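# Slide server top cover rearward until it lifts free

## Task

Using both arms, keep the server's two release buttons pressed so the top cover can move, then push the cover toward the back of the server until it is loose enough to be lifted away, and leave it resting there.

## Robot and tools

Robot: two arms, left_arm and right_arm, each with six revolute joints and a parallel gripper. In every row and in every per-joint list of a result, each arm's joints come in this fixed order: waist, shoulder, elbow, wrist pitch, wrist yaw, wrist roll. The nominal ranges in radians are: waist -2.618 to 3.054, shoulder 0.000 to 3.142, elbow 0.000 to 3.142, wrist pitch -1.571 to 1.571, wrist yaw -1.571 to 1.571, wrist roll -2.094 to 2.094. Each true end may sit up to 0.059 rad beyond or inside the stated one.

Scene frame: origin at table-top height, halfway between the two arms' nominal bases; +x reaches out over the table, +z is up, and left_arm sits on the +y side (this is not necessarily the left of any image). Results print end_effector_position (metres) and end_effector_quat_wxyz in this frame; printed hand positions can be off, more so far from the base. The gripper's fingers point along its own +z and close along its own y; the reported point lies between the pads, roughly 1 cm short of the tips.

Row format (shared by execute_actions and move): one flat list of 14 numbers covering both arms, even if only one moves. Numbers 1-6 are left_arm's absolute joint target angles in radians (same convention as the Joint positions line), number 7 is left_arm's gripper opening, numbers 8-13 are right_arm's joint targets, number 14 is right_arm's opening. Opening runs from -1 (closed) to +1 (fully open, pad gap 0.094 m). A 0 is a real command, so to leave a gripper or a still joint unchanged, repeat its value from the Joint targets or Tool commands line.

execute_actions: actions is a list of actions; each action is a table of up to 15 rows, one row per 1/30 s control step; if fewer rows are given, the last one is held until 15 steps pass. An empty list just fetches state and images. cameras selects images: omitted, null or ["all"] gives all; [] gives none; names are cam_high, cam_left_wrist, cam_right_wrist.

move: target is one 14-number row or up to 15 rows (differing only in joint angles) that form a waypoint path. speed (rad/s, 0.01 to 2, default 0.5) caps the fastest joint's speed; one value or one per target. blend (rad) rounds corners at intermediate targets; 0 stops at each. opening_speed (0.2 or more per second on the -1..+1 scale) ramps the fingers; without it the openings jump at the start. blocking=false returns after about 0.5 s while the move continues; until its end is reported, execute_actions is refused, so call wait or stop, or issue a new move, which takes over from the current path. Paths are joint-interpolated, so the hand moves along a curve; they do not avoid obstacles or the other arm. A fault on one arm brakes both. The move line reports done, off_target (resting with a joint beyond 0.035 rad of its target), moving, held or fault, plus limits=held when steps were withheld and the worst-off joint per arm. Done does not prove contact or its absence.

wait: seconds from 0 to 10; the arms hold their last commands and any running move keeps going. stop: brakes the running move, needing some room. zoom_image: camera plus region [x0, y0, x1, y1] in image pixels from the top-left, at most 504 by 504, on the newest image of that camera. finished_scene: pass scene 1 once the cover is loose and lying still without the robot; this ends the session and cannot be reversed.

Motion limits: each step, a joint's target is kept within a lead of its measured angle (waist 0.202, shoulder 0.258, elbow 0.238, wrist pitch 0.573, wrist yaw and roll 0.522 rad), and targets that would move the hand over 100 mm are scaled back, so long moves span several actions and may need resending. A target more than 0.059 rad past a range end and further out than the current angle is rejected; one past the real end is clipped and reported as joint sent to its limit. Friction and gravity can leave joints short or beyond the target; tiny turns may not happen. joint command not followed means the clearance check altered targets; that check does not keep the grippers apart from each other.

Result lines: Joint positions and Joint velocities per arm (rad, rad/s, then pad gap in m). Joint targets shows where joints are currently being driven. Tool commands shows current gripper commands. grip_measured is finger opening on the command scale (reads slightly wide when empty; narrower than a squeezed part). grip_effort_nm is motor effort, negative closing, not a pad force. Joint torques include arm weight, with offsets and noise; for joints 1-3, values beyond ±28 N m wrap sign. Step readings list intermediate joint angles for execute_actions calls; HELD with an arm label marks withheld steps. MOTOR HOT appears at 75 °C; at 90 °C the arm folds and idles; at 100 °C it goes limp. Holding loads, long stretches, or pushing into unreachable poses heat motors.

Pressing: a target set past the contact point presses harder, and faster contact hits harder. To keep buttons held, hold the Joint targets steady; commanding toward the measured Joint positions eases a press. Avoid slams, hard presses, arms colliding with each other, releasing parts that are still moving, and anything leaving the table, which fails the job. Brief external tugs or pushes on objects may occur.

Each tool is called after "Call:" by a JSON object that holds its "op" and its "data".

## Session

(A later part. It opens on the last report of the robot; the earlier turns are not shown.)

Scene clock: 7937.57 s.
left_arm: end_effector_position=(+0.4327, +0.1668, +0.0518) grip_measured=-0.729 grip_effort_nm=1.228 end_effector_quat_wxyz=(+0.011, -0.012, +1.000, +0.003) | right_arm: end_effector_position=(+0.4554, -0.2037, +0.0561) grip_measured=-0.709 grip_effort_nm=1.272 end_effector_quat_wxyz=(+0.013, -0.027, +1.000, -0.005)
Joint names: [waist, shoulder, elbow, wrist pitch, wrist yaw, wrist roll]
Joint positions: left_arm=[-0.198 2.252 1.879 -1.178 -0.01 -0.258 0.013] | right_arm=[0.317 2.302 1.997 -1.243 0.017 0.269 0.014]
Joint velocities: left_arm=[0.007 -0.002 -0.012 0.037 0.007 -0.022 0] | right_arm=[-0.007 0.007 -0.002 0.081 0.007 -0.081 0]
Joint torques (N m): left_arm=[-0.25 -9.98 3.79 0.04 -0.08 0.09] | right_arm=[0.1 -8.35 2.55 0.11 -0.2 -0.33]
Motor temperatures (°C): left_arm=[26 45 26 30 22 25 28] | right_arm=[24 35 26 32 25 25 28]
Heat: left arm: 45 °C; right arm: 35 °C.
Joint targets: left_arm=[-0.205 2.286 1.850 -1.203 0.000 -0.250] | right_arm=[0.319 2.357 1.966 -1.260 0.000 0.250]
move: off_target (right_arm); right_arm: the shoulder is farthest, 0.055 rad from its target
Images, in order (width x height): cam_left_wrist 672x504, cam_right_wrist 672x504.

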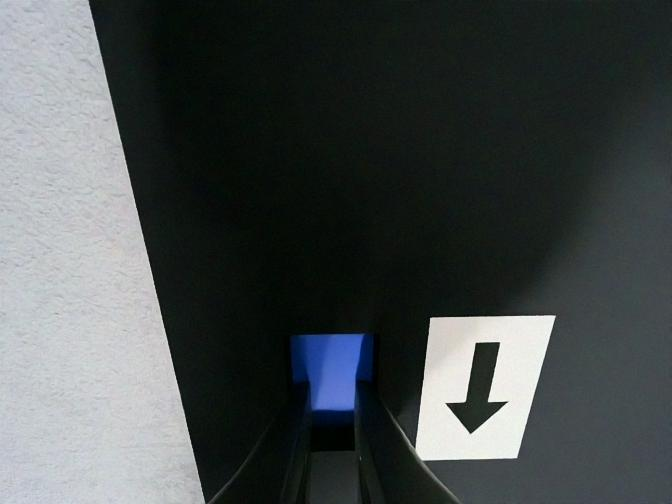

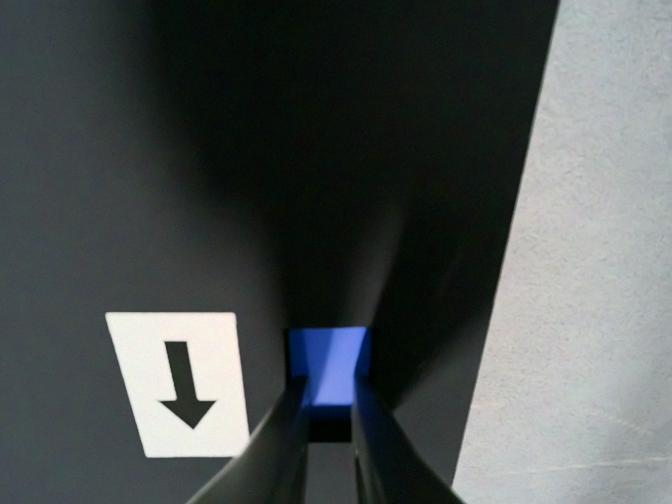

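Call:
{"op": "move", "data": {"target": [[-0.205, 2.2863, 1.8327, -1.3457, 0, -0.25, -0.69, 0.3185, 2.3568, 1.9495, -1.3835, 0, 0.25, -0.62], [-0.205, 2.2863, 1.8201, -1.4525, 0, -0.25, -0.69, 0.3185, 2.3568, 1.9369, -1.4765, 0, 0.25, -0.62]], "speed": 0.25, "cameras": ["cam_high", "cam_left_wrist", "cam_right_wrist"]}}

Call:
{"op": "zoom_image", "data": {"camera": "cam_right_wrist", "region": [250, 310, 400, 460]}}

Call:
{"op": "zoom_image", "data": {"camera": "cam_left_wrist", "region": [255, 310, 405, 460]}}

Call:
{"op": "zoom_image", "data": {"camera": "cam_high", "region": [230, 110, 450, 260]}}

Scene clock: 7949.97 s.
left_arm: end_effector_position=(+0.4299, +0.1675, +0.0530) grip_measured=-0.718 grip_effort_nm=1.238 end_effector_quat_wxyz=(+0.006, -0.012, +1.000, +0.004) | right_arm: end_effector_position=(+0.4527, -0.2046, +0.0561) grip_measured=-0.707 grip_effort_nm=1.272 end_effector_quat_wxyz=(+0.008, -0.026, +1.000, -0.006)
Joint names: [waist, shoulder, elbow, wrist pitch, wrist yaw, wrist roll]
Joint positions: left_arm=[-0.198 2.249 1.879 -1.191 -0.01 -0.258 0.013] | right_arm=[0.317 2.302 1.997 -1.254 0.017 0.271 0.014]
Joint velocities: left_arm=[-0.017 -0.002 -0.017 -0.022 0.037 -0.022 0] | right_arm=[-0.007 -0.002 -0.002 -0.051 -0.007 -0.022 -0.001]
Joint torques (N m): left_arm=[-0.25 -9.72 1.05 -2.37 -0.09 0.1] | right_arm=[0.16 -8.4 0.21 -2.25 -0.18 -0.38]
Motor temperatures (°C): left_arm=[26 46 27 30 22 25 29] | right_arm=[24 36 26 32 25 25 29]
Heat: left arm: 46 °C; right arm: 36 °C.
Joint targets: left_arm=[-0.205 2.286 1.820 -1.453 0.000 -0.250] | right_arm=[0.319 2.357 1.937 -1.477 0.000 0.250]
move: off_target (left_arm, right_arm); left_arm: the wrist pitch is farthest, 0.262 rad from its target; right_arm: the wrist pitch is farthest, 0.223 rad from its target

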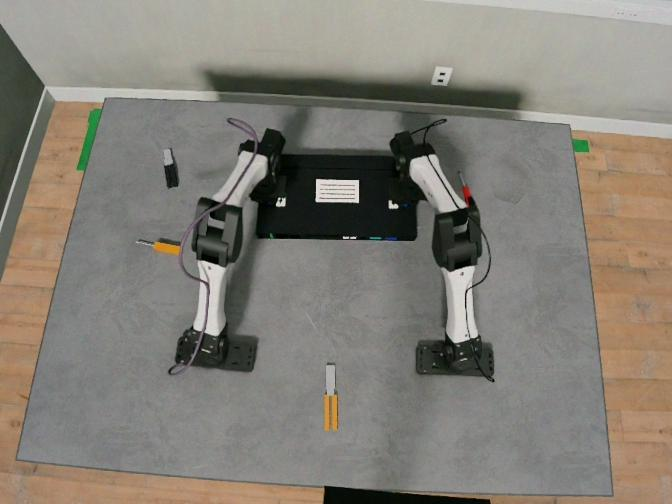

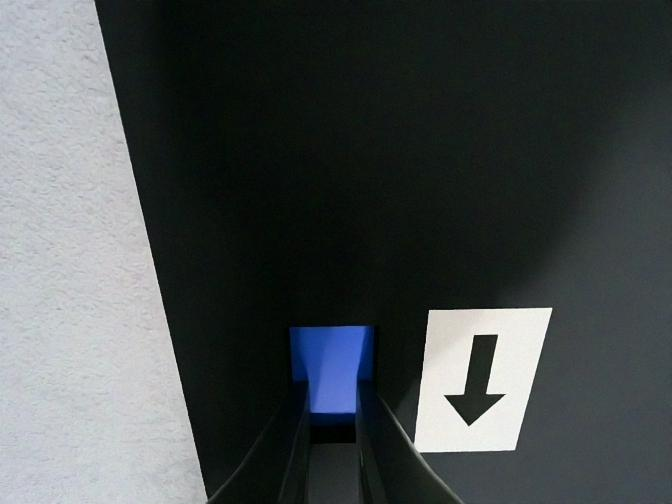

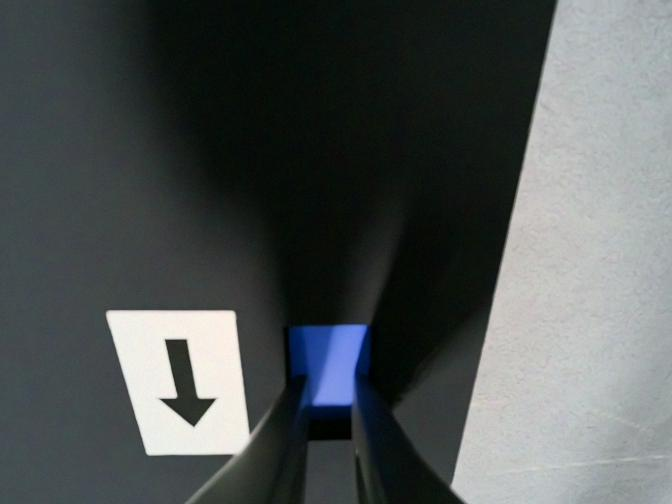

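Scaled by 3.360 from the camera's 672x504 image, which has a finer 960x720 frame.

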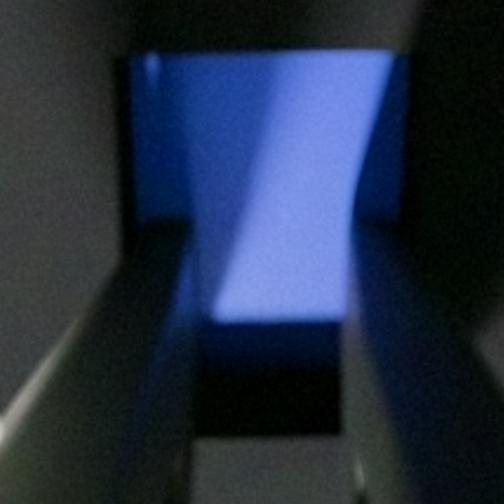

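Scaled by 3.360 from the camera's 672x504 image, which has a finer 960x720 frame.

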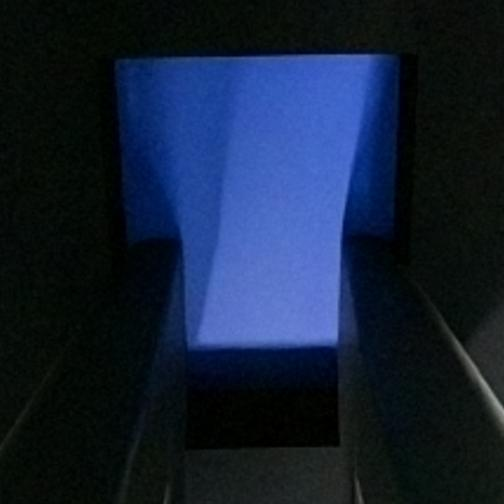

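Scaled by 2.291 from the camera's 672x504 image, which has a finer 960x720 frame.

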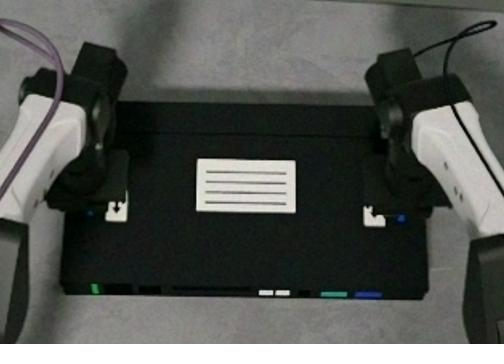

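Call:
{"op": "move", "data": {"target": [-0.205, 2.2863, 1.8495, -1.2033, 0, -0.25, -0.69, 0.3185, 2.3568, 1.9663, -1.2595, 0, 0.25, -0.62], "speed": 0.3, "cameras": []}}

Call:
{"op": "move", "data": {"target": [-0.205, 2.3605, 1.8077, -1.204, 0, -0.25, -0.80, 0.3185, 2.4098, 1.936, -1.2595, 0, 0.25, -0.80], "speed": 0.15, "opening_speed": 0.5, "cameras": ["cam_left_wrist", "cam_right_wrist"]}}

Call:
{"op": "zoom_image", "data": {"camera": "cam_right_wrist", "region": [250, 310, 400, 460]}}

Call:
{"op": "zoom_image", "data": {"camera": "cam_left_wrist", "region": [255, 310, 405, 460]}}

Call:
{"op": "move", "data": {"target": [-0.205, 2.4347, 1.7655, -1.2033, 0, -0.25, -0.80, 0.3185, 2.484, 1.8931, -1.2595, 0, 0.25, -0.80], "speed": 0.15, "cameras": ["cam_left_wrist", "cam_right_wrist"]}}

Call:
{"op": "zoom_image", "data": {"camera": "cam_right_wrist", "region": [250, 310, 400, 460]}}

Call:
{"op": "zoom_image", "data": {"camera": "cam_left_wrist", "region": [255, 310, 405, 460]}}

Scene clock: 8056.27 s.
left_arm: end_effector_position=(+0.4322, +0.1669, +0.0532) grip_measured=-0.718 grip_effort_nm=1.228 end_effector_quat_wxyz=(+0.011, -0.012, +1.000, +0.003) | right_arm: end_effector_position=(+0.4554, -0.2037, +0.0566) grip_measured=-0.707 grip_effort_nm=1.272 end_effector_quat_wxyz=(+0.014, -0.026, +1.000, -0.005)
Joint names: [waist, shoulder, elbow, wrist pitch, wrist yaw, wrist roll]
Joint positions: left_arm=[-0.198 2.249 1.88 -1.182 -0.01 -0.258 0.013] | right_arm=[0.317 2.302 1.998 -1.244 0.017 0.271 0.014]
Joint velocities: left_arm=[-0.007 -0.007 0.002 -0.022 -0.007 -0.022 0.001] | right_arm=[-0.007 -0.002 0.012 0.022 -0.022 0.022 -0.001]
Joint torques (N m): left_arm=[-0.28 -9.69 3.63 0.08 -0.1 0.1] | right_arm=[0.2 -8.23 2.69 0.11 -0.19 -0.35]
Motor temperatures (°C): left_arm=[26 46 26 43 22 25 30] | right_arm=[24 39 26 39 25 25 30]
Heat: left arm: 46 °C; right arm: 39 °C.
Joint targets: left_arm=[-0.205 2.286 1.849 -1.203 0.000 -0.250] | right_arm=[0.319 2.357 1.966 -1.259 0.000 0.250]
move: off_target (left_arm, right_arm); left_arm: the shoulder is farthest, 0.037 rad from its target; right_arm: the shoulder is farthest, 0.055 rad from its target
No camera images: "cameras" was empty.

Scene clock: 8057.00 s.
left_arm: end_effector_position=(+0.4316, +0.1675, +0.0508) grip_measured=-0.798 grip_effort_nm=-0.110 end_effector_quat_wxyz=(+0.010, -0.011, +1.000, +0.004) | right_arm: end_effector_position=(+0.4553, -0.2032, +0.0552) grip_measured=-0.799 grip_effort_nm=-0.042 end_effector_quat_wxyz=(+0.012, -0.030, +0.999, -0.004)
Joint names: [waist, shoulder, elbow, wrist pitch, wrist yaw, wrist roll]
Joint positions: left_arm=[-0.198 2.25 1.872 -1.176 -0.013 -0.256 0.009] | right_arm=[0.317 2.305 1.998 -1.243 0.014 0.263 0.009]
Joint velocities: left_arm=[0.012 0.017 -0.022 -0.037 0.037 0.081 0] | right_arm=[0.002 -0.012 -0.007 0.022 0.022 -0.022 -0.001]
Joint torques (N m): left_arm=[-0.25 -2.74 0.5 0.03 -0.05 0.07] | right_arm=[0.05 -3.48 0.09 0.15 -0.13 -0.25]
Motor temperatures (°C): left_arm=[26 46 26 42 22 25 30] | right_arm=[24 39 26 39 25 25 30]
Heat: left arm: 46 °C; right arm: 39 °C.
Joint targets: left_arm=[-0.205 2.361 1.808 -1.204 0.000 -0.250] | right_arm=[0.319 2.410 1.936 -1.259 0.000 0.250]
move: off_target (left_arm, right_arm); left_arm: the shoulder is farthest, 0.110 rad from its target; right_arm: the shoulder is farthest, 0.105 rad from its target
Images, in order (width x height): cam_left_wrist 672x504, cam_right_wrist 672x504.

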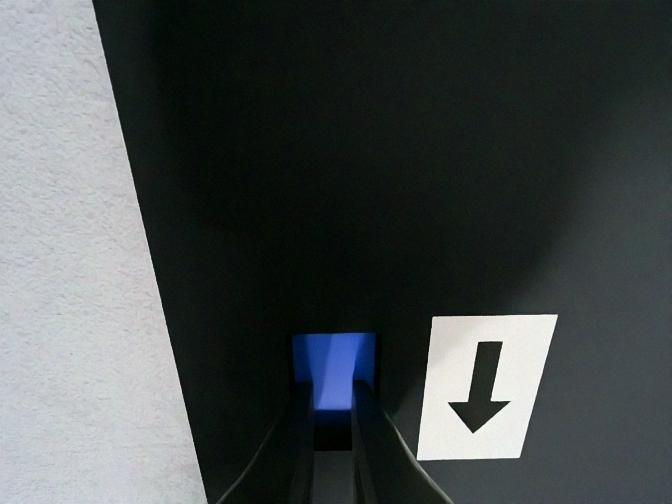

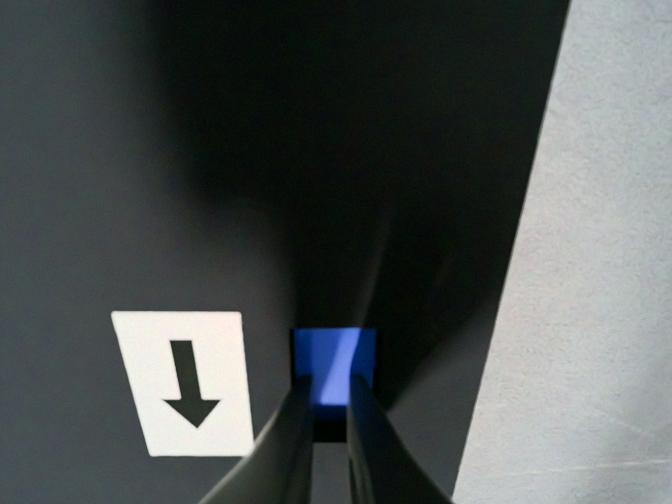

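Scaled by 3.360 from the camera's 672x504 image, which has a finer 960x720 frame.

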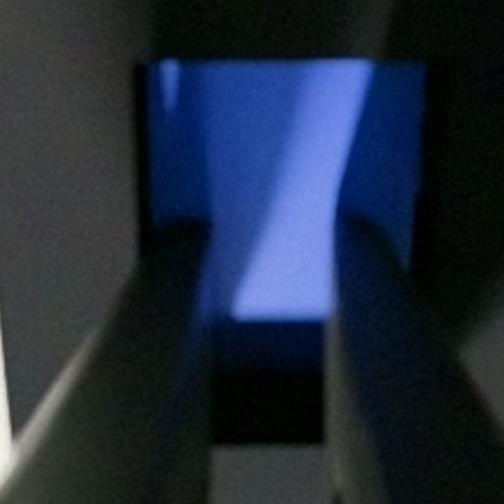

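Scaled by 3.360 from the camera's 672x504 image, which has a finer 960x720 frame.

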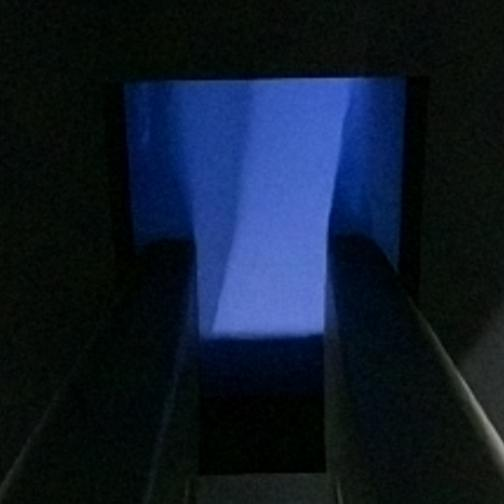

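Scene clock: 8057.73 s.
left_arm: end_effector_position=(+0.4290, +0.1681, +0.0443) grip_measured=-0.798 grip_effort_nm=-0.115 end_effector_quat_wxyz=(+0.000, -0.011, +1.000, +0.007) | right_arm: end_effector_position=(+0.4524, -0.2041, +0.0469) grip_measured=-0.799 grip_effort_nm=-0.037 end_effector_quat_wxyz=(+0.001, -0.030, +1.000, -0.007)
Joint names: [waist, shoulder, elbow, wrist pitch, wrist yaw, wrist roll]
Joint positions: left_arm=[-0.198 2.264 1.869 -1.179 -0.013 -0.256 0.009] | right_arm=[0.317 2.32 1.991 -1.243 0.014 0.263 0.009]
Joint velocities: left_arm=[-0.002 0.007 0.002 0.007 -0.051 -0.022 0] | right_arm=[-0.027 -0.002 0.007 0.007 0.037 0.022 -0.001]
Joint torques (N m): left_arm=[-0.24 2.07 -2.73 0.07 -0.06 0.06] | right_arm=[0.18 2.28 -2.88 0.12 -0.14 -0.26]
Motor temperatures (°C): left_arm=[26 46 26 42 22 25 30] | right_arm=[24 39 26 38 25 25 30]
Heat: left arm: 46 °C; right arm: 39 °C.
Joint targets: left_arm=[-0.205 2.426 1.771 -1.202 -0.001 -0.250] | right_arm=[0.319 2.483 1.894 -1.260 0.000 0.250]
move: off_target (left_arm, right_arm); left_arm: the shoulder is farthest, 0.171 rad from its target; right_arm: the shoulder is farthest, 0.164 rad from its target
Images, in order (width x height): cam_left_wrist 672x504, cam_right_wrist 672x504.

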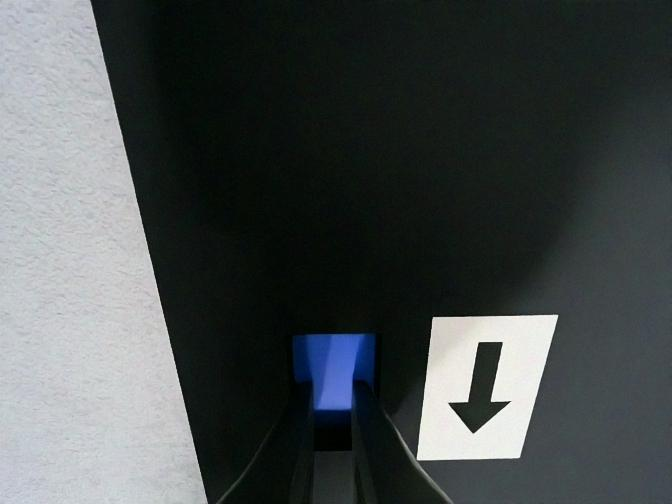

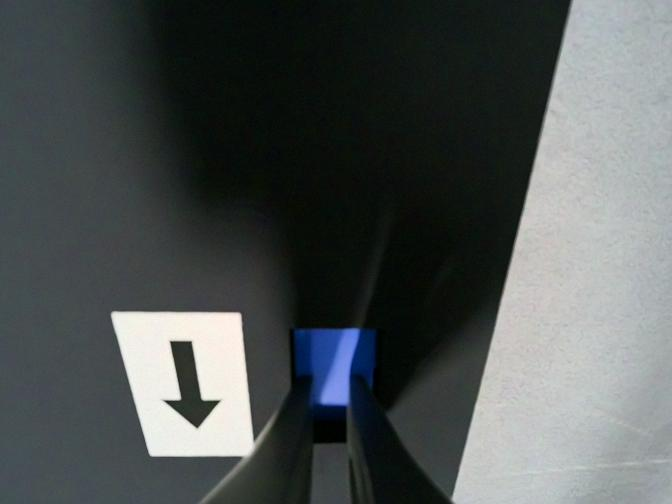

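Scaled by 3.360 from the camera's 672x504 image, which has a finer 960x720 frame.

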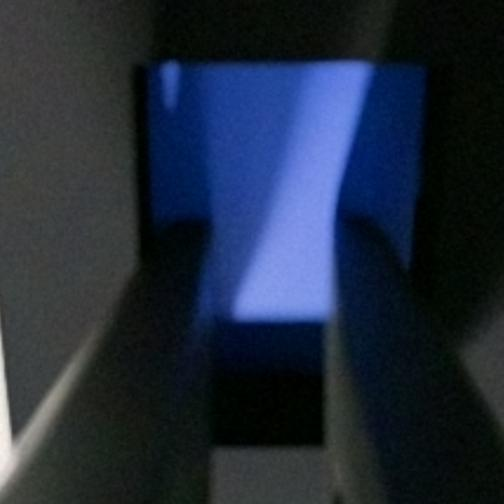

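Scaled by 3.360 from the camera's 672x504 image, which has a finer 960x720 frame.

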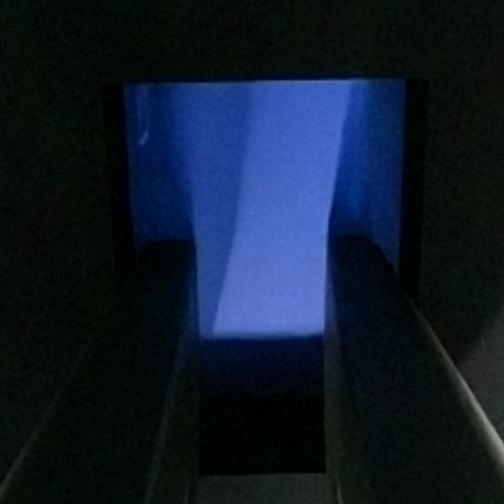

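Call:
{"op": "move", "data": {"target": [[-0.205, 2.3499, 1.8114, -1.2211, 0, -0.25, -0.80, 0.3185, 2.3992, 1.9398, -1.275, 0, 0.25, -0.80], [-0.205, 2.2221, 1.6002, -0.9977, 0, -0.25, -0.80, 0.3185, 2.2805, 1.7380, -1.0720, 0, 0.25, -0.80]], "speed": 0.15, "cameras": ["cam_high", "cam_left_wrist", "cam_right_wrist"]}}

Call:
{"op": "zoom_image", "data": {"camera": "cam_right_wrist", "region": [250, 310, 400, 460]}}

Call:
{"op": "zoom_image", "data": {"camera": "cam_left_wrist", "region": [255, 310, 405, 460]}}

Scene clock: 8133.53 s.
left_arm: end_effector_position=(+0.4326, +0.1673, +0.0513) grip_measured=-0.798 grip_effort_nm=-0.105 end_effector_quat_wxyz=(+0.070, -0.011, +0.997, -0.011) | right_arm: end_effector_position=(+0.4554, -0.2031, +0.0553) grip_measured=-0.799 grip_effort_nm=-0.037 end_effector_quat_wxyz=(+0.062, -0.030, +0.998, +0.011)
Joint names: [waist, shoulder, elbow, wrist pitch, wrist yaw, wrist roll]
Joint positions: left_arm=[-0.198 2.13 1.67 -0.969 -0.013 -0.255 0.009] | right_arm=[0.317 2.192 1.803 -1.057 0.014 0.261 0.009]
Joint velocities: left_arm=[0.012 0.007 -0.022 0.11 0.081 -0.081 0] | right_arm=[0.002 0.007 -0.002 0.081 -0.037 0.095 0]
Joint torques (N m): left_arm=[-0.24 -3.62 0.17 0.27 -0.06 0.07] | right_arm=[0.13 -4.29 -0.06 0.36 -0.14 -0.25]
Motor temperatures (°C): left_arm=[26 35 26 32 22 25 28] | right_arm=[24 30 26 33 25 25 28]
Heat: left arm: 35 °C; right arm: 33 °C.
Joint targets: left_arm=[-0.205 2.222 1.600 -0.998 0.000 -0.250] | right_arm=[0.319 2.280 1.738 -1.072 0.000 0.250]
move: off_target (left_arm, right_arm); left_arm: the shoulder is farthest, 0.092 rad from its target; right_arm: the shoulder is farthest, 0.089 rad from its target

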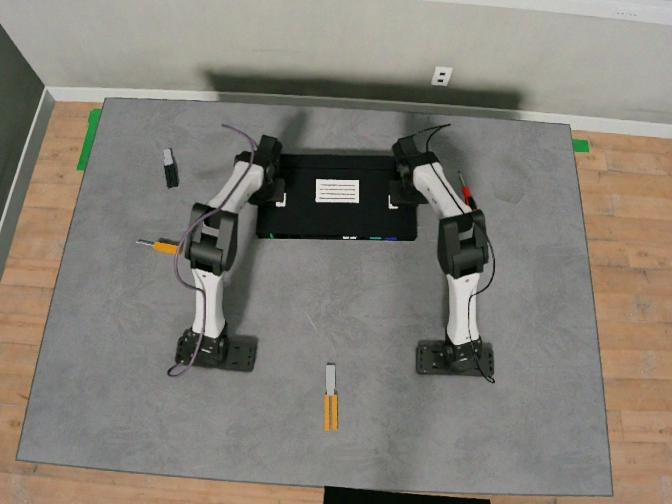

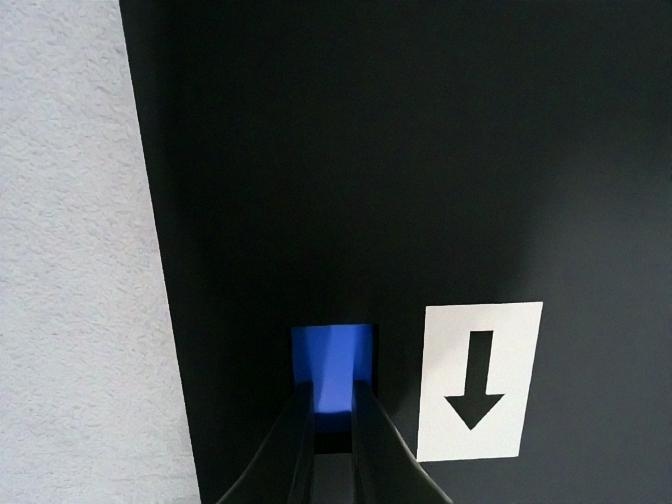

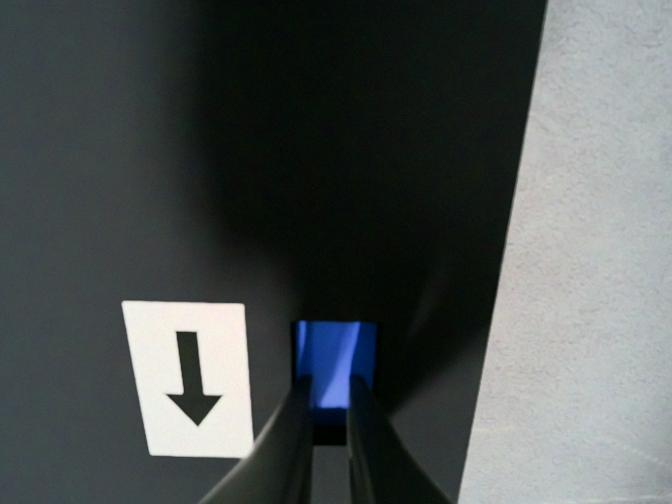

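Scaled by 3.360 from the camera's 672x504 image, which has a finer 960x720 frame.

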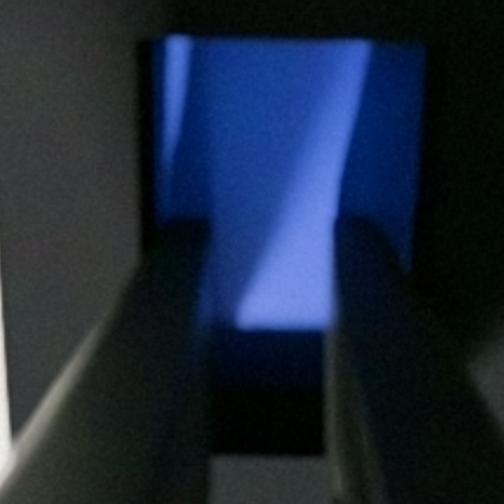

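Scaled by 3.360 from the camera's 672x504 image, which has a finer 960x720 frame.

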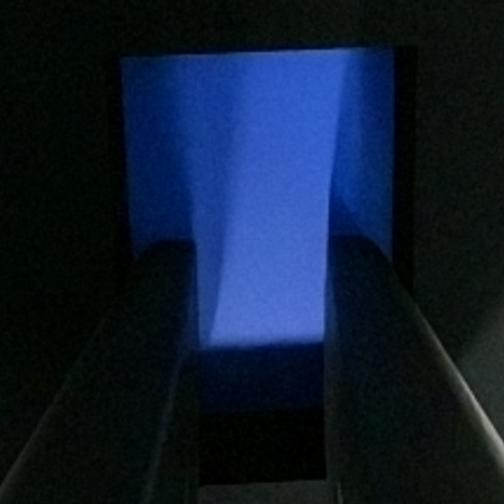

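Call:
{"op": "move", "data": {"target": [[-0.205, 2.2221, 1.5841, -1.1223, 0, -0.25, -0.80, 0.3185, 2.2805, 1.7219, -1.1805, 0, 0.25, -0.80], [-0.205, 2.2221, 1.5703, -1.2291, 0, -0.25, -0.80, 0.3185, 2.2805, 1.7081, -1.2735, 0, 0.25, -0.80]], "speed": 0.2, "cameras": ["cam_high", "cam_left_wrist", "cam_right_wrist"]}}

Call:
{"op": "zoom_image", "data": {"camera": "cam_right_wrist", "region": [250, 310, 400, 460]}}

Call:
{"op": "zoom_image", "data": {"camera": "cam_left_wrist", "region": [255, 310, 405, 460]}}

Call:
{"op": "zoom_image", "data": {"camera": "cam_high", "region": [230, 110, 450, 260]}}

Scene clock: 8152.90 s.
left_arm: end_effector_position=(+0.4281, +0.1683, +0.0489) grip_measured=-0.799 grip_effort_nm=-0.090 end_effector_quat_wxyz=(+0.062, -0.010, +0.998, -0.009) | right_arm: end_effector_position=(+0.4512, -0.2045, +0.0532) grip_measured=-0.799 grip_effort_nm=-0.042 end_effector_quat_wxyz=(+0.054, -0.030, +0.998, +0.009)
Joint names: [waist, shoulder, elbow, wrist pitch, wrist yaw, wrist roll]
Joint positions: left_arm=[-0.198 2.13 1.662 -0.979 -0.013 -0.253 0.009] | right_arm=[0.317 2.191 1.795 -1.066 0.014 0.261 0.009]
Joint velocities: left_arm=[0.012 0.002 0.007 0.022 0.007 -0.022 -0.001] | right_arm=[-0.007 -0.002 -0.012 -0.037 -0.051 -0.007 0]
Joint torques (N m): left_arm=[-0.18 -4.56 -1.02 -1.72 -0.07 0.03] | right_arm=[0.2 -4.05 -1.77 -1.86 -0.14 -0.23]
Motor temperatures (°C): left_arm=[26 36 25 31 22 25 27] | right_arm=[24 31 26 33 25 25 28]
Heat: left arm: 36 °C; right arm: 33 °C.
Joint targets: left_arm=[-0.204 2.212 1.580 -1.202 -0.002 -0.250] | right_arm=[0.319 2.280 1.708 -1.274 0.000 0.250]
move: off_target (left_arm, right_arm); left_arm: the wrist pitch is farthest, 0.250 rad from its target; right_arm: the wrist pitch is farthest, 0.208 rad from its target

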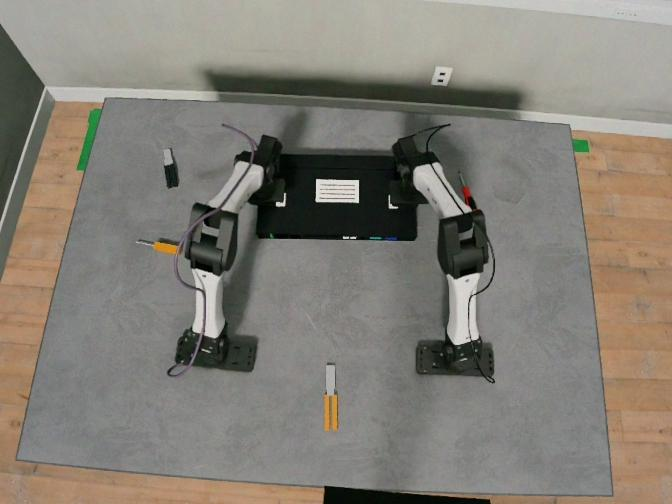

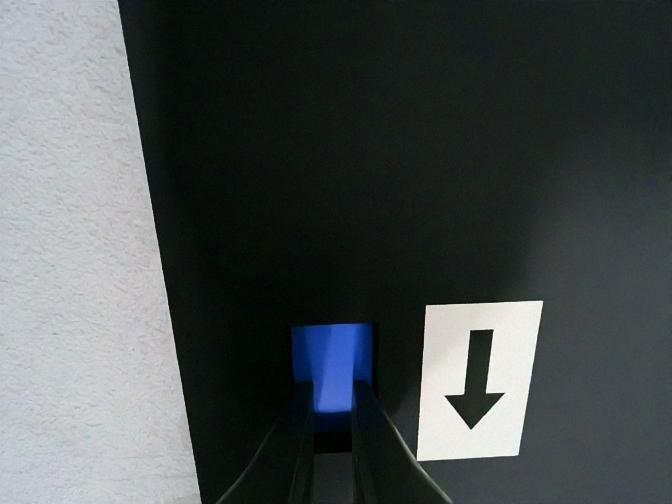

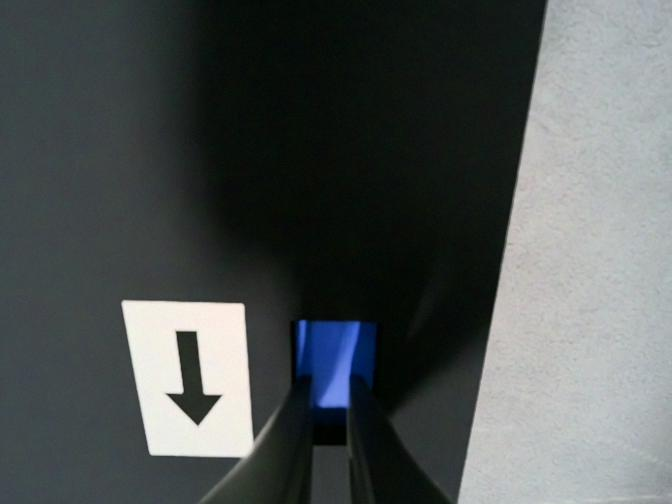

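Scaled by 3.360 from the camera's 672x504 image, which has a finer 960x720 frame.

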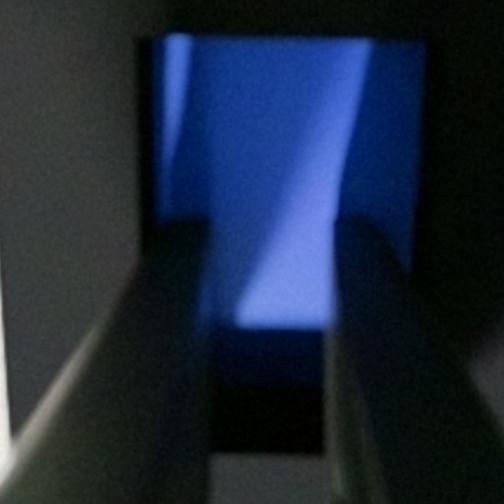

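Scaled by 3.360 from the camera's 672x504 image, which has a finer 960x720 frame.

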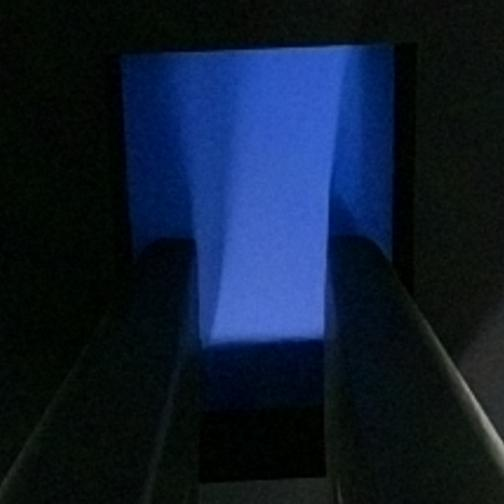

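Scaled by 2.291 from the camera's 672x504 image, which has a finer 960x720 frame.

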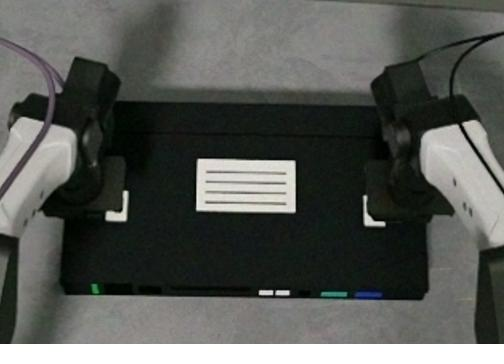

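Call:
{"op": "move", "data": {"target": [[-0.205, 2.2221, 1.6002, -0.9977, 0, -0.25, -0.80, 0.3185, 2.2805, 1.7380, -1.0720, 0, 0.25, -0.80], [-0.205, 2.3075, 1.8417, -1.1677, 0, -0.25, -0.80, 0.3185, 2.3568, 1.9705, -1.2285, 0, 0.25, -0.80]], "speed": 0.25, "cameras": ["cam_left_wrist", "cam_right_wrist"]}}

Scene clock: 8301.23 s.
left_arm: end_effector_position=(+0.4340, +0.1669, +0.0535) grip_measured=-0.799 grip_effort_nm=-0.090 end_effector_quat_wxyz=(+0.021, -0.009, +1.000, +0.002) | right_arm: end_effector_position=(+0.4574, -0.2025, +0.0585) grip_measured=-0.799 grip_effort_nm=-0.032 end_effector_quat_wxyz=(+0.023, -0.031, +0.999, +0.000)
Joint names: [waist, shoulder, elbow, wrist pitch, wrist yaw, wrist roll]
Joint positions: left_arm=[-0.198 2.235 1.857 -1.154 -0.013 -0.253 0.009] | right_arm=[0.317 2.287 1.98 -1.219 0.014 0.26 0.009]
Joint velocities: left_arm=[0.022 -0.002 0.007 0.081 0.066 -0.051 -0.001] | right_arm=[0.002 -0.007 0.007 -0.066 -0.022 -0.037 0]
Joint torques (N m): left_arm=[-0.28 -6.35 5.09 0.2 -0.05 0.04] | right_arm=[0.1 -6.76 4.38 0.27 -0.16 -0.23]
Motor temperatures (°C): left_arm=[26 36 25 34 22 25 27] | right_arm=[24 30 26 35 25 25 27]
Heat: left arm: 36 °C; right arm: 35 °C.
Joint targets: left_arm=[-0.205 2.307 1.842 -1.168 0.000 -0.250] | right_arm=[0.319 2.357 1.971 -1.228 0.000 0.250]
move: off_target (left_arm, right_arm); left_arm: the shoulder is farthest, 0.072 rad from its target; right_arm: the shoulder is farthest, 0.070 rad from its target
Images, in order (width x height): cam_left_wrist 672x504, cam_right_wrist 672x504.

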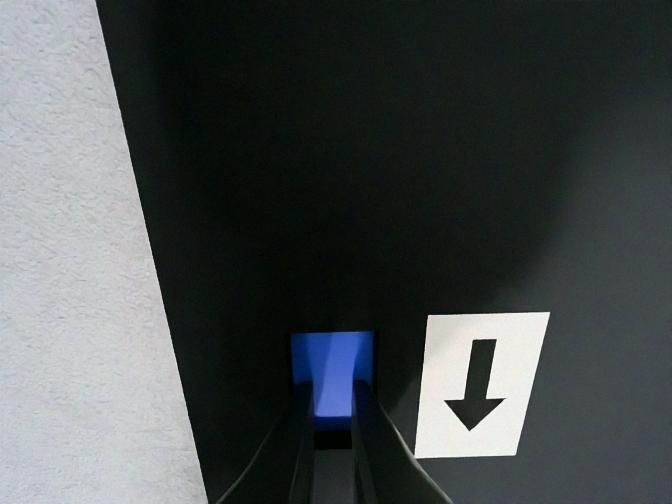

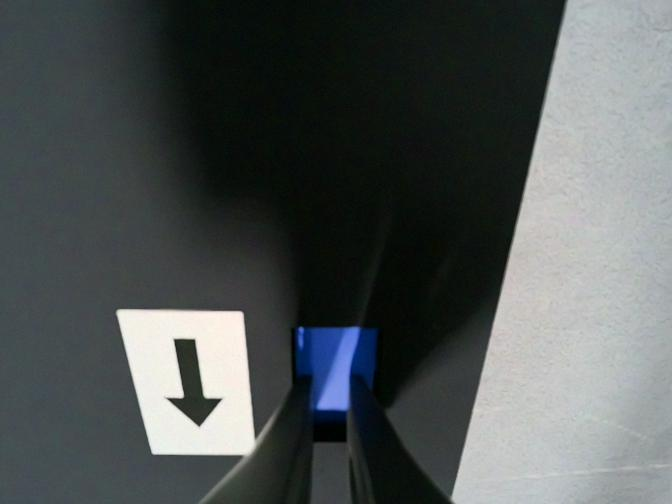

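Call:
{"op": "move", "data": {"target": [-0.205, 2.300, 1.991, -1.265, 0, -0.25, -0.80, 0.3185, 2.3626, 2.1346, -1.336, 0, 0.25, -0.80], "speed": 0.3, "cameras": ["cam_left_wrist", "cam_right_wrist"]}}

Call:
{"op": "move", "data": {"target": [-0.1455, 2.258, 1.924, -1.224, 0, -0.1905, -0.19, 0.262, 2.333, 2.0865, -1.311, 0, 0.1935, -0.19], "speed": 0.3, "opening_speed": 1.0, "cameras": ["cam_high", "cam_left_wrist", "cam_right_wrist"]}}

Scene clock: 8310.00 s.
left_arm: end_effector_position=(+0.4380, +0.1654, +0.0667) grip_measured=-0.799 grip_effort_nm=-0.090 end_effector_quat_wxyz=(+0.009, -0.009, +1.000, +0.003) | right_arm: end_effector_position=(+0.4611, -0.1998, +0.0691) grip_measured=-0.799 grip_effort_nm=-0.032 end_effector_quat_wxyz=(+0.010, -0.032, +0.999, +0.000)
Joint names: [waist, shoulder, elbow, wrist pitch, wrist yaw, wrist roll]
Joint positions: left_arm=[-0.198 2.273 1.974 -1.255 -0.009 -0.253 0.009] | right_arm=[0.317 2.338 2.11 -1.323 0.006 0.259 0.009]
Joint velocities: left_arm=[-0.007 -0.012 -0.027 -0.037 0.007 -0.051 0] | right_arm=[-0.007 -0.007 0.007 0.007 0.037 0.051 0]
Joint torques (N m): left_arm=[-0.25 -10.93 8.13 0.18 -0.09 0.04] | right_arm=[0.1 -11.51 7.15 0.11 -0.11 -0.22]
Motor temperatures (°C): left_arm=[26 37 26 33 22 25 27] | right_arm=[24 31 26 34 25 25 26]
Heat: left arm: 37 °C; right arm: 34 °C.
Joint targets: left_arm=[-0.205 2.300 1.991 -1.265 0.000 -0.250] | right_arm=[0.319 2.362 2.135 -1.336 0.000 0.250]
move: done
Images, in order (width x height): cam_left_wrist 672x504, cam_right_wrist 672x504.

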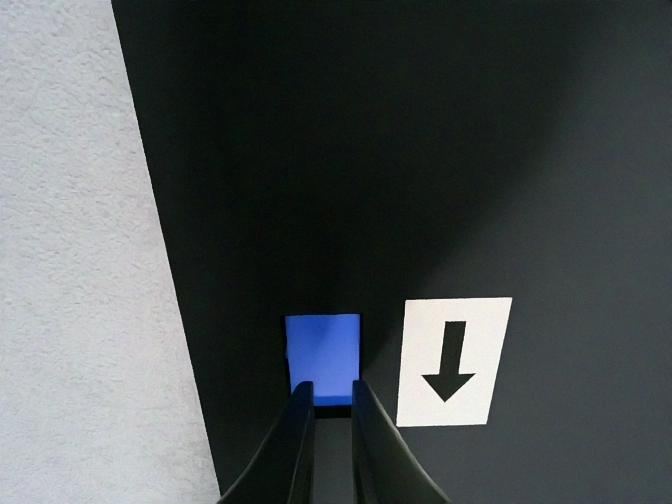

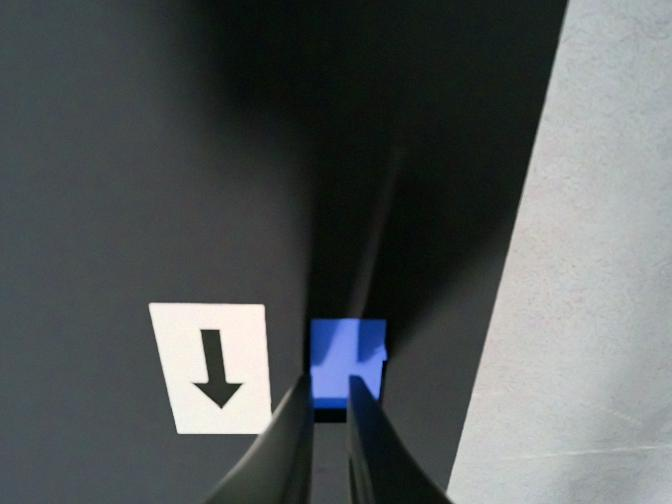

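Scene clock: 8311.00 s.
left_arm: end_effector_position=(+0.4368, +0.1876, +0.0565) grip_measured=-0.192 grip_effort_nm=0.066 end_effector_quat_wxyz=(-0.001, -0.007, +1.000, +0.003) | right_arm: end_effector_position=(+0.4665, -0.2237, +0.0670) grip_measured=-0.191 grip_effort_nm=0.095 end_effector_quat_wxyz=(+0.006, -0.033, +0.999, +0.000)
Joint names: [waist, shoulder, elbow, wrist pitch, wrist yaw, wrist roll]
Joint positions: left_arm=[-0.148 2.273 1.933 -1.234 -0.006 -0.198 0.038] | right_arm=[0.262 2.338 2.102 -1.322 0.004 0.203 0.038]
Joint velocities: left_arm=[-0.007 0.012 0.002 -0.022 0.022 0.007 0] | right_arm=[-0.007 0.002 -0.007 0.022 0.007 -0.007 0]
Joint torques (N m): left_arm=[0.7 -14.8 5.63 0.33 -0.1 0.09] | right_arm=[-0.1 -14.32 3.81 0.41 -0.07 -0.24]
Motor temperatures (°C): left_arm=[26 37 26 33 22 25 27] | right_arm=[24 31 26 34 25 25 26]
Heat: left arm: 37 °C; right arm: 34 °C.
Joint targets: left_arm=[-0.146 2.258 1.924 -1.224 0.000 -0.190] | right_arm=[0.262 2.333 2.087 -1.311 0.000 0.193]
move: done

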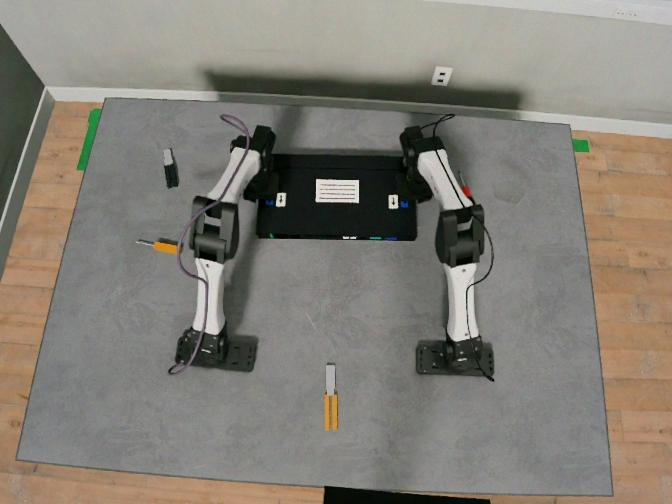

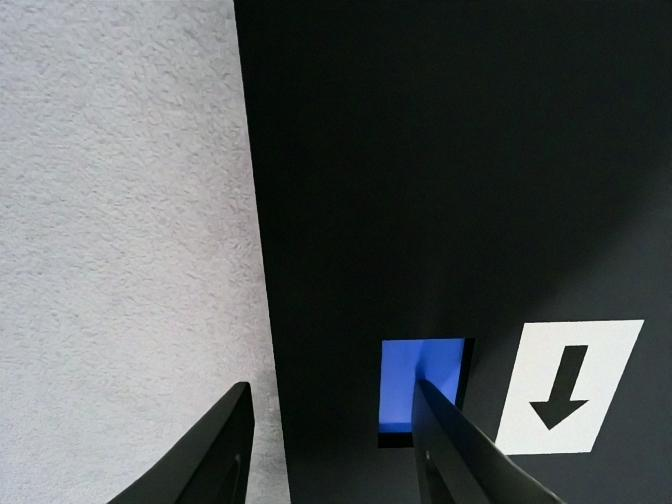

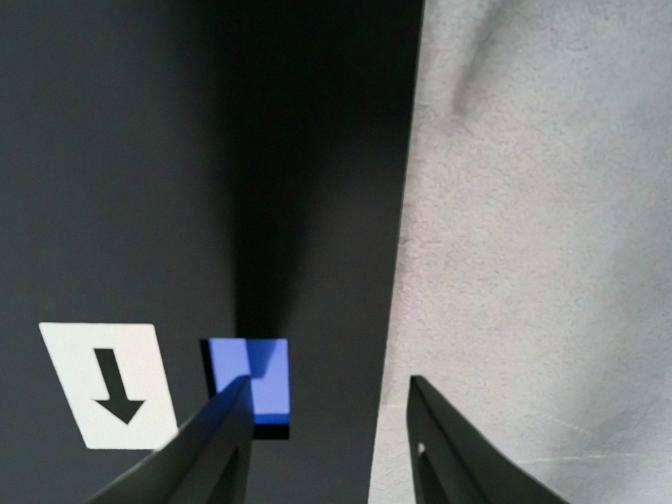

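Call:
{"op": "move", "data": {"target": [[-0.1455, 2.2476, 1.8827, -1.190, 0, -0.1905, -0.19, 0.262, 2.301, 2.002, -1.255, 0, 0.1935, -0.19], [-0.1455, 2.3234, 1.8327, -1.185, 0, -0.1905, -0.19, 0.262, 2.3727, 1.9614, -1.244, 0, 0.1935, -0.19]], "speed": 0.12, "cameras": ["cam_high", "cam_left_wrist", "cam_right_wrist"]}}

Call:
{"op": "zoom_image", "data": {"camera": "cam_right_wrist", "region": [180, 310, 420, 490]}}

Call:
{"op": "zoom_image", "data": {"camera": "cam_left_wrist", "region": [240, 310, 480, 490]}}

Scene clock: 8337.80 s.
left_arm: end_effector_position=(+0.4358, +0.1877, +0.0506) grip_measured=-0.192 grip_effort_nm=0.066 end_effector_quat_wxyz=(+0.003, -0.008, +1.000, -0.001) | right_arm: end_effector_position=(+0.4625, -0.2246, +0.0562) grip_measured=-0.191 grip_effort_nm=0.095 end_effector_quat_wxyz=(+0.009, -0.033, +0.999, +0.001)
Joint names: [waist, shoulder, elbow, wrist pitch, wrist yaw, wrist roll]
Joint positions: left_arm=[-0.145 2.26 1.888 -1.192 0.002 -0.197 0.038] | right_arm=[0.262 2.312 2.014 -1.255 0.002 0.203 0.038]
Joint velocities: left_arm=[-0.002 -0.012 -0.027 0.007 -0.007 -0.051 -0.001] | right_arm=[0.002 -0.012 -0.012 0.007 0.022 -0.022 0]
Joint torques (N m): left_arm=[0.4 -7.31 1.22 0.36 -0.2 0.09] | right_arm=[-0.12 -7.75 0.87 0.48 -0.03 -0.23]
Motor temperatures (°C): left_arm=[26 46 26 31 22 25 26] | right_arm=[24 38 27 33 25 25 26]
Heat: left arm: 46 °C; right arm: 38 °C.
Joint targets: left_arm=[-0.146 2.323 1.833 -1.185 0.000 -0.191] | right_arm=[0.262 2.373 1.962 -1.244 0.000 0.194]
move: off_target (left_arm, right_arm); left_arm: the shoulder is farthest, 0.063 rad from its target; right_arm: the shoulder is farthest, 0.061 rad from its target

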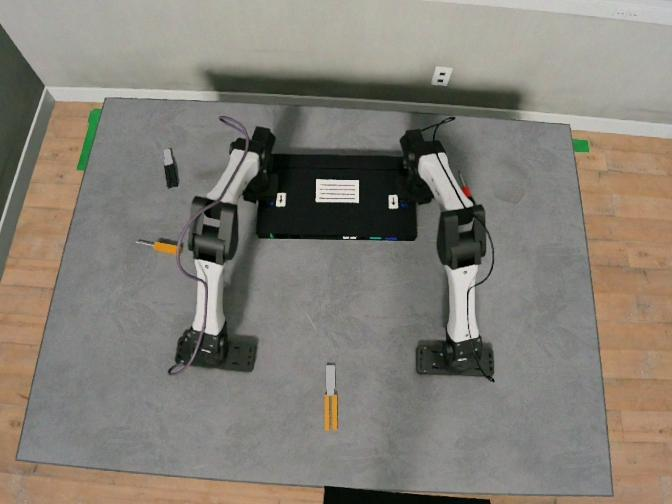

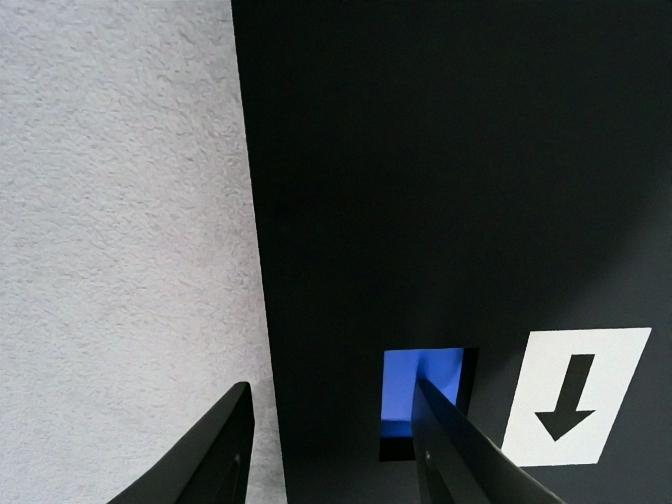

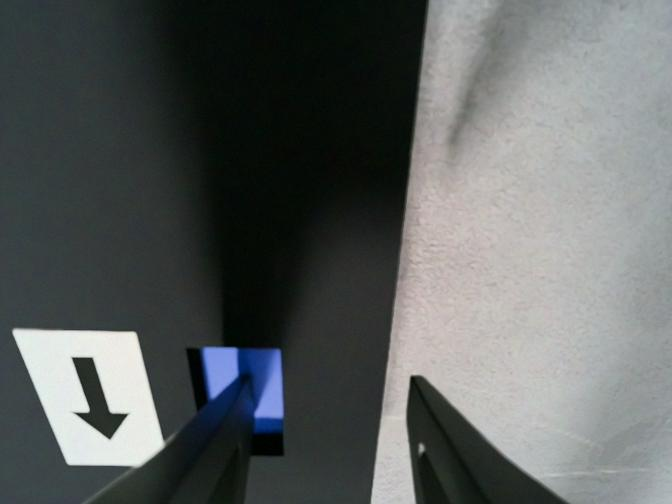

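Scaled by 2.100 from the camera's 672x504 image, which has a finer 960x720 frame.

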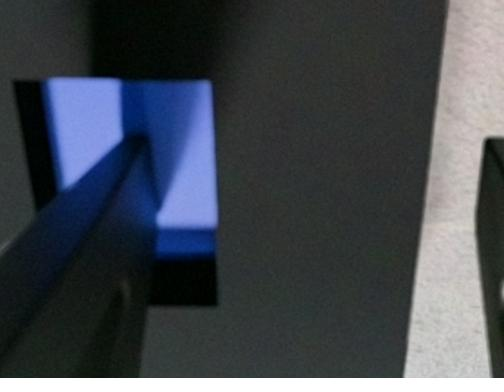

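Scaled by 2.100 from the camera's 672x504 image, which has a finer 960x720 frame.

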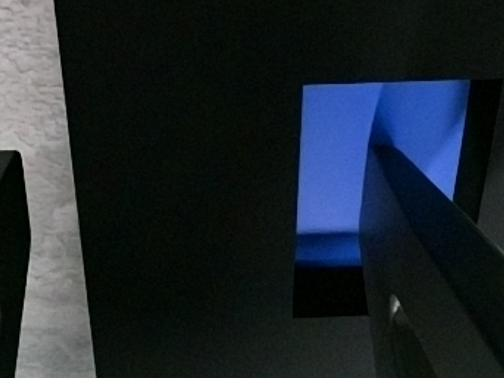

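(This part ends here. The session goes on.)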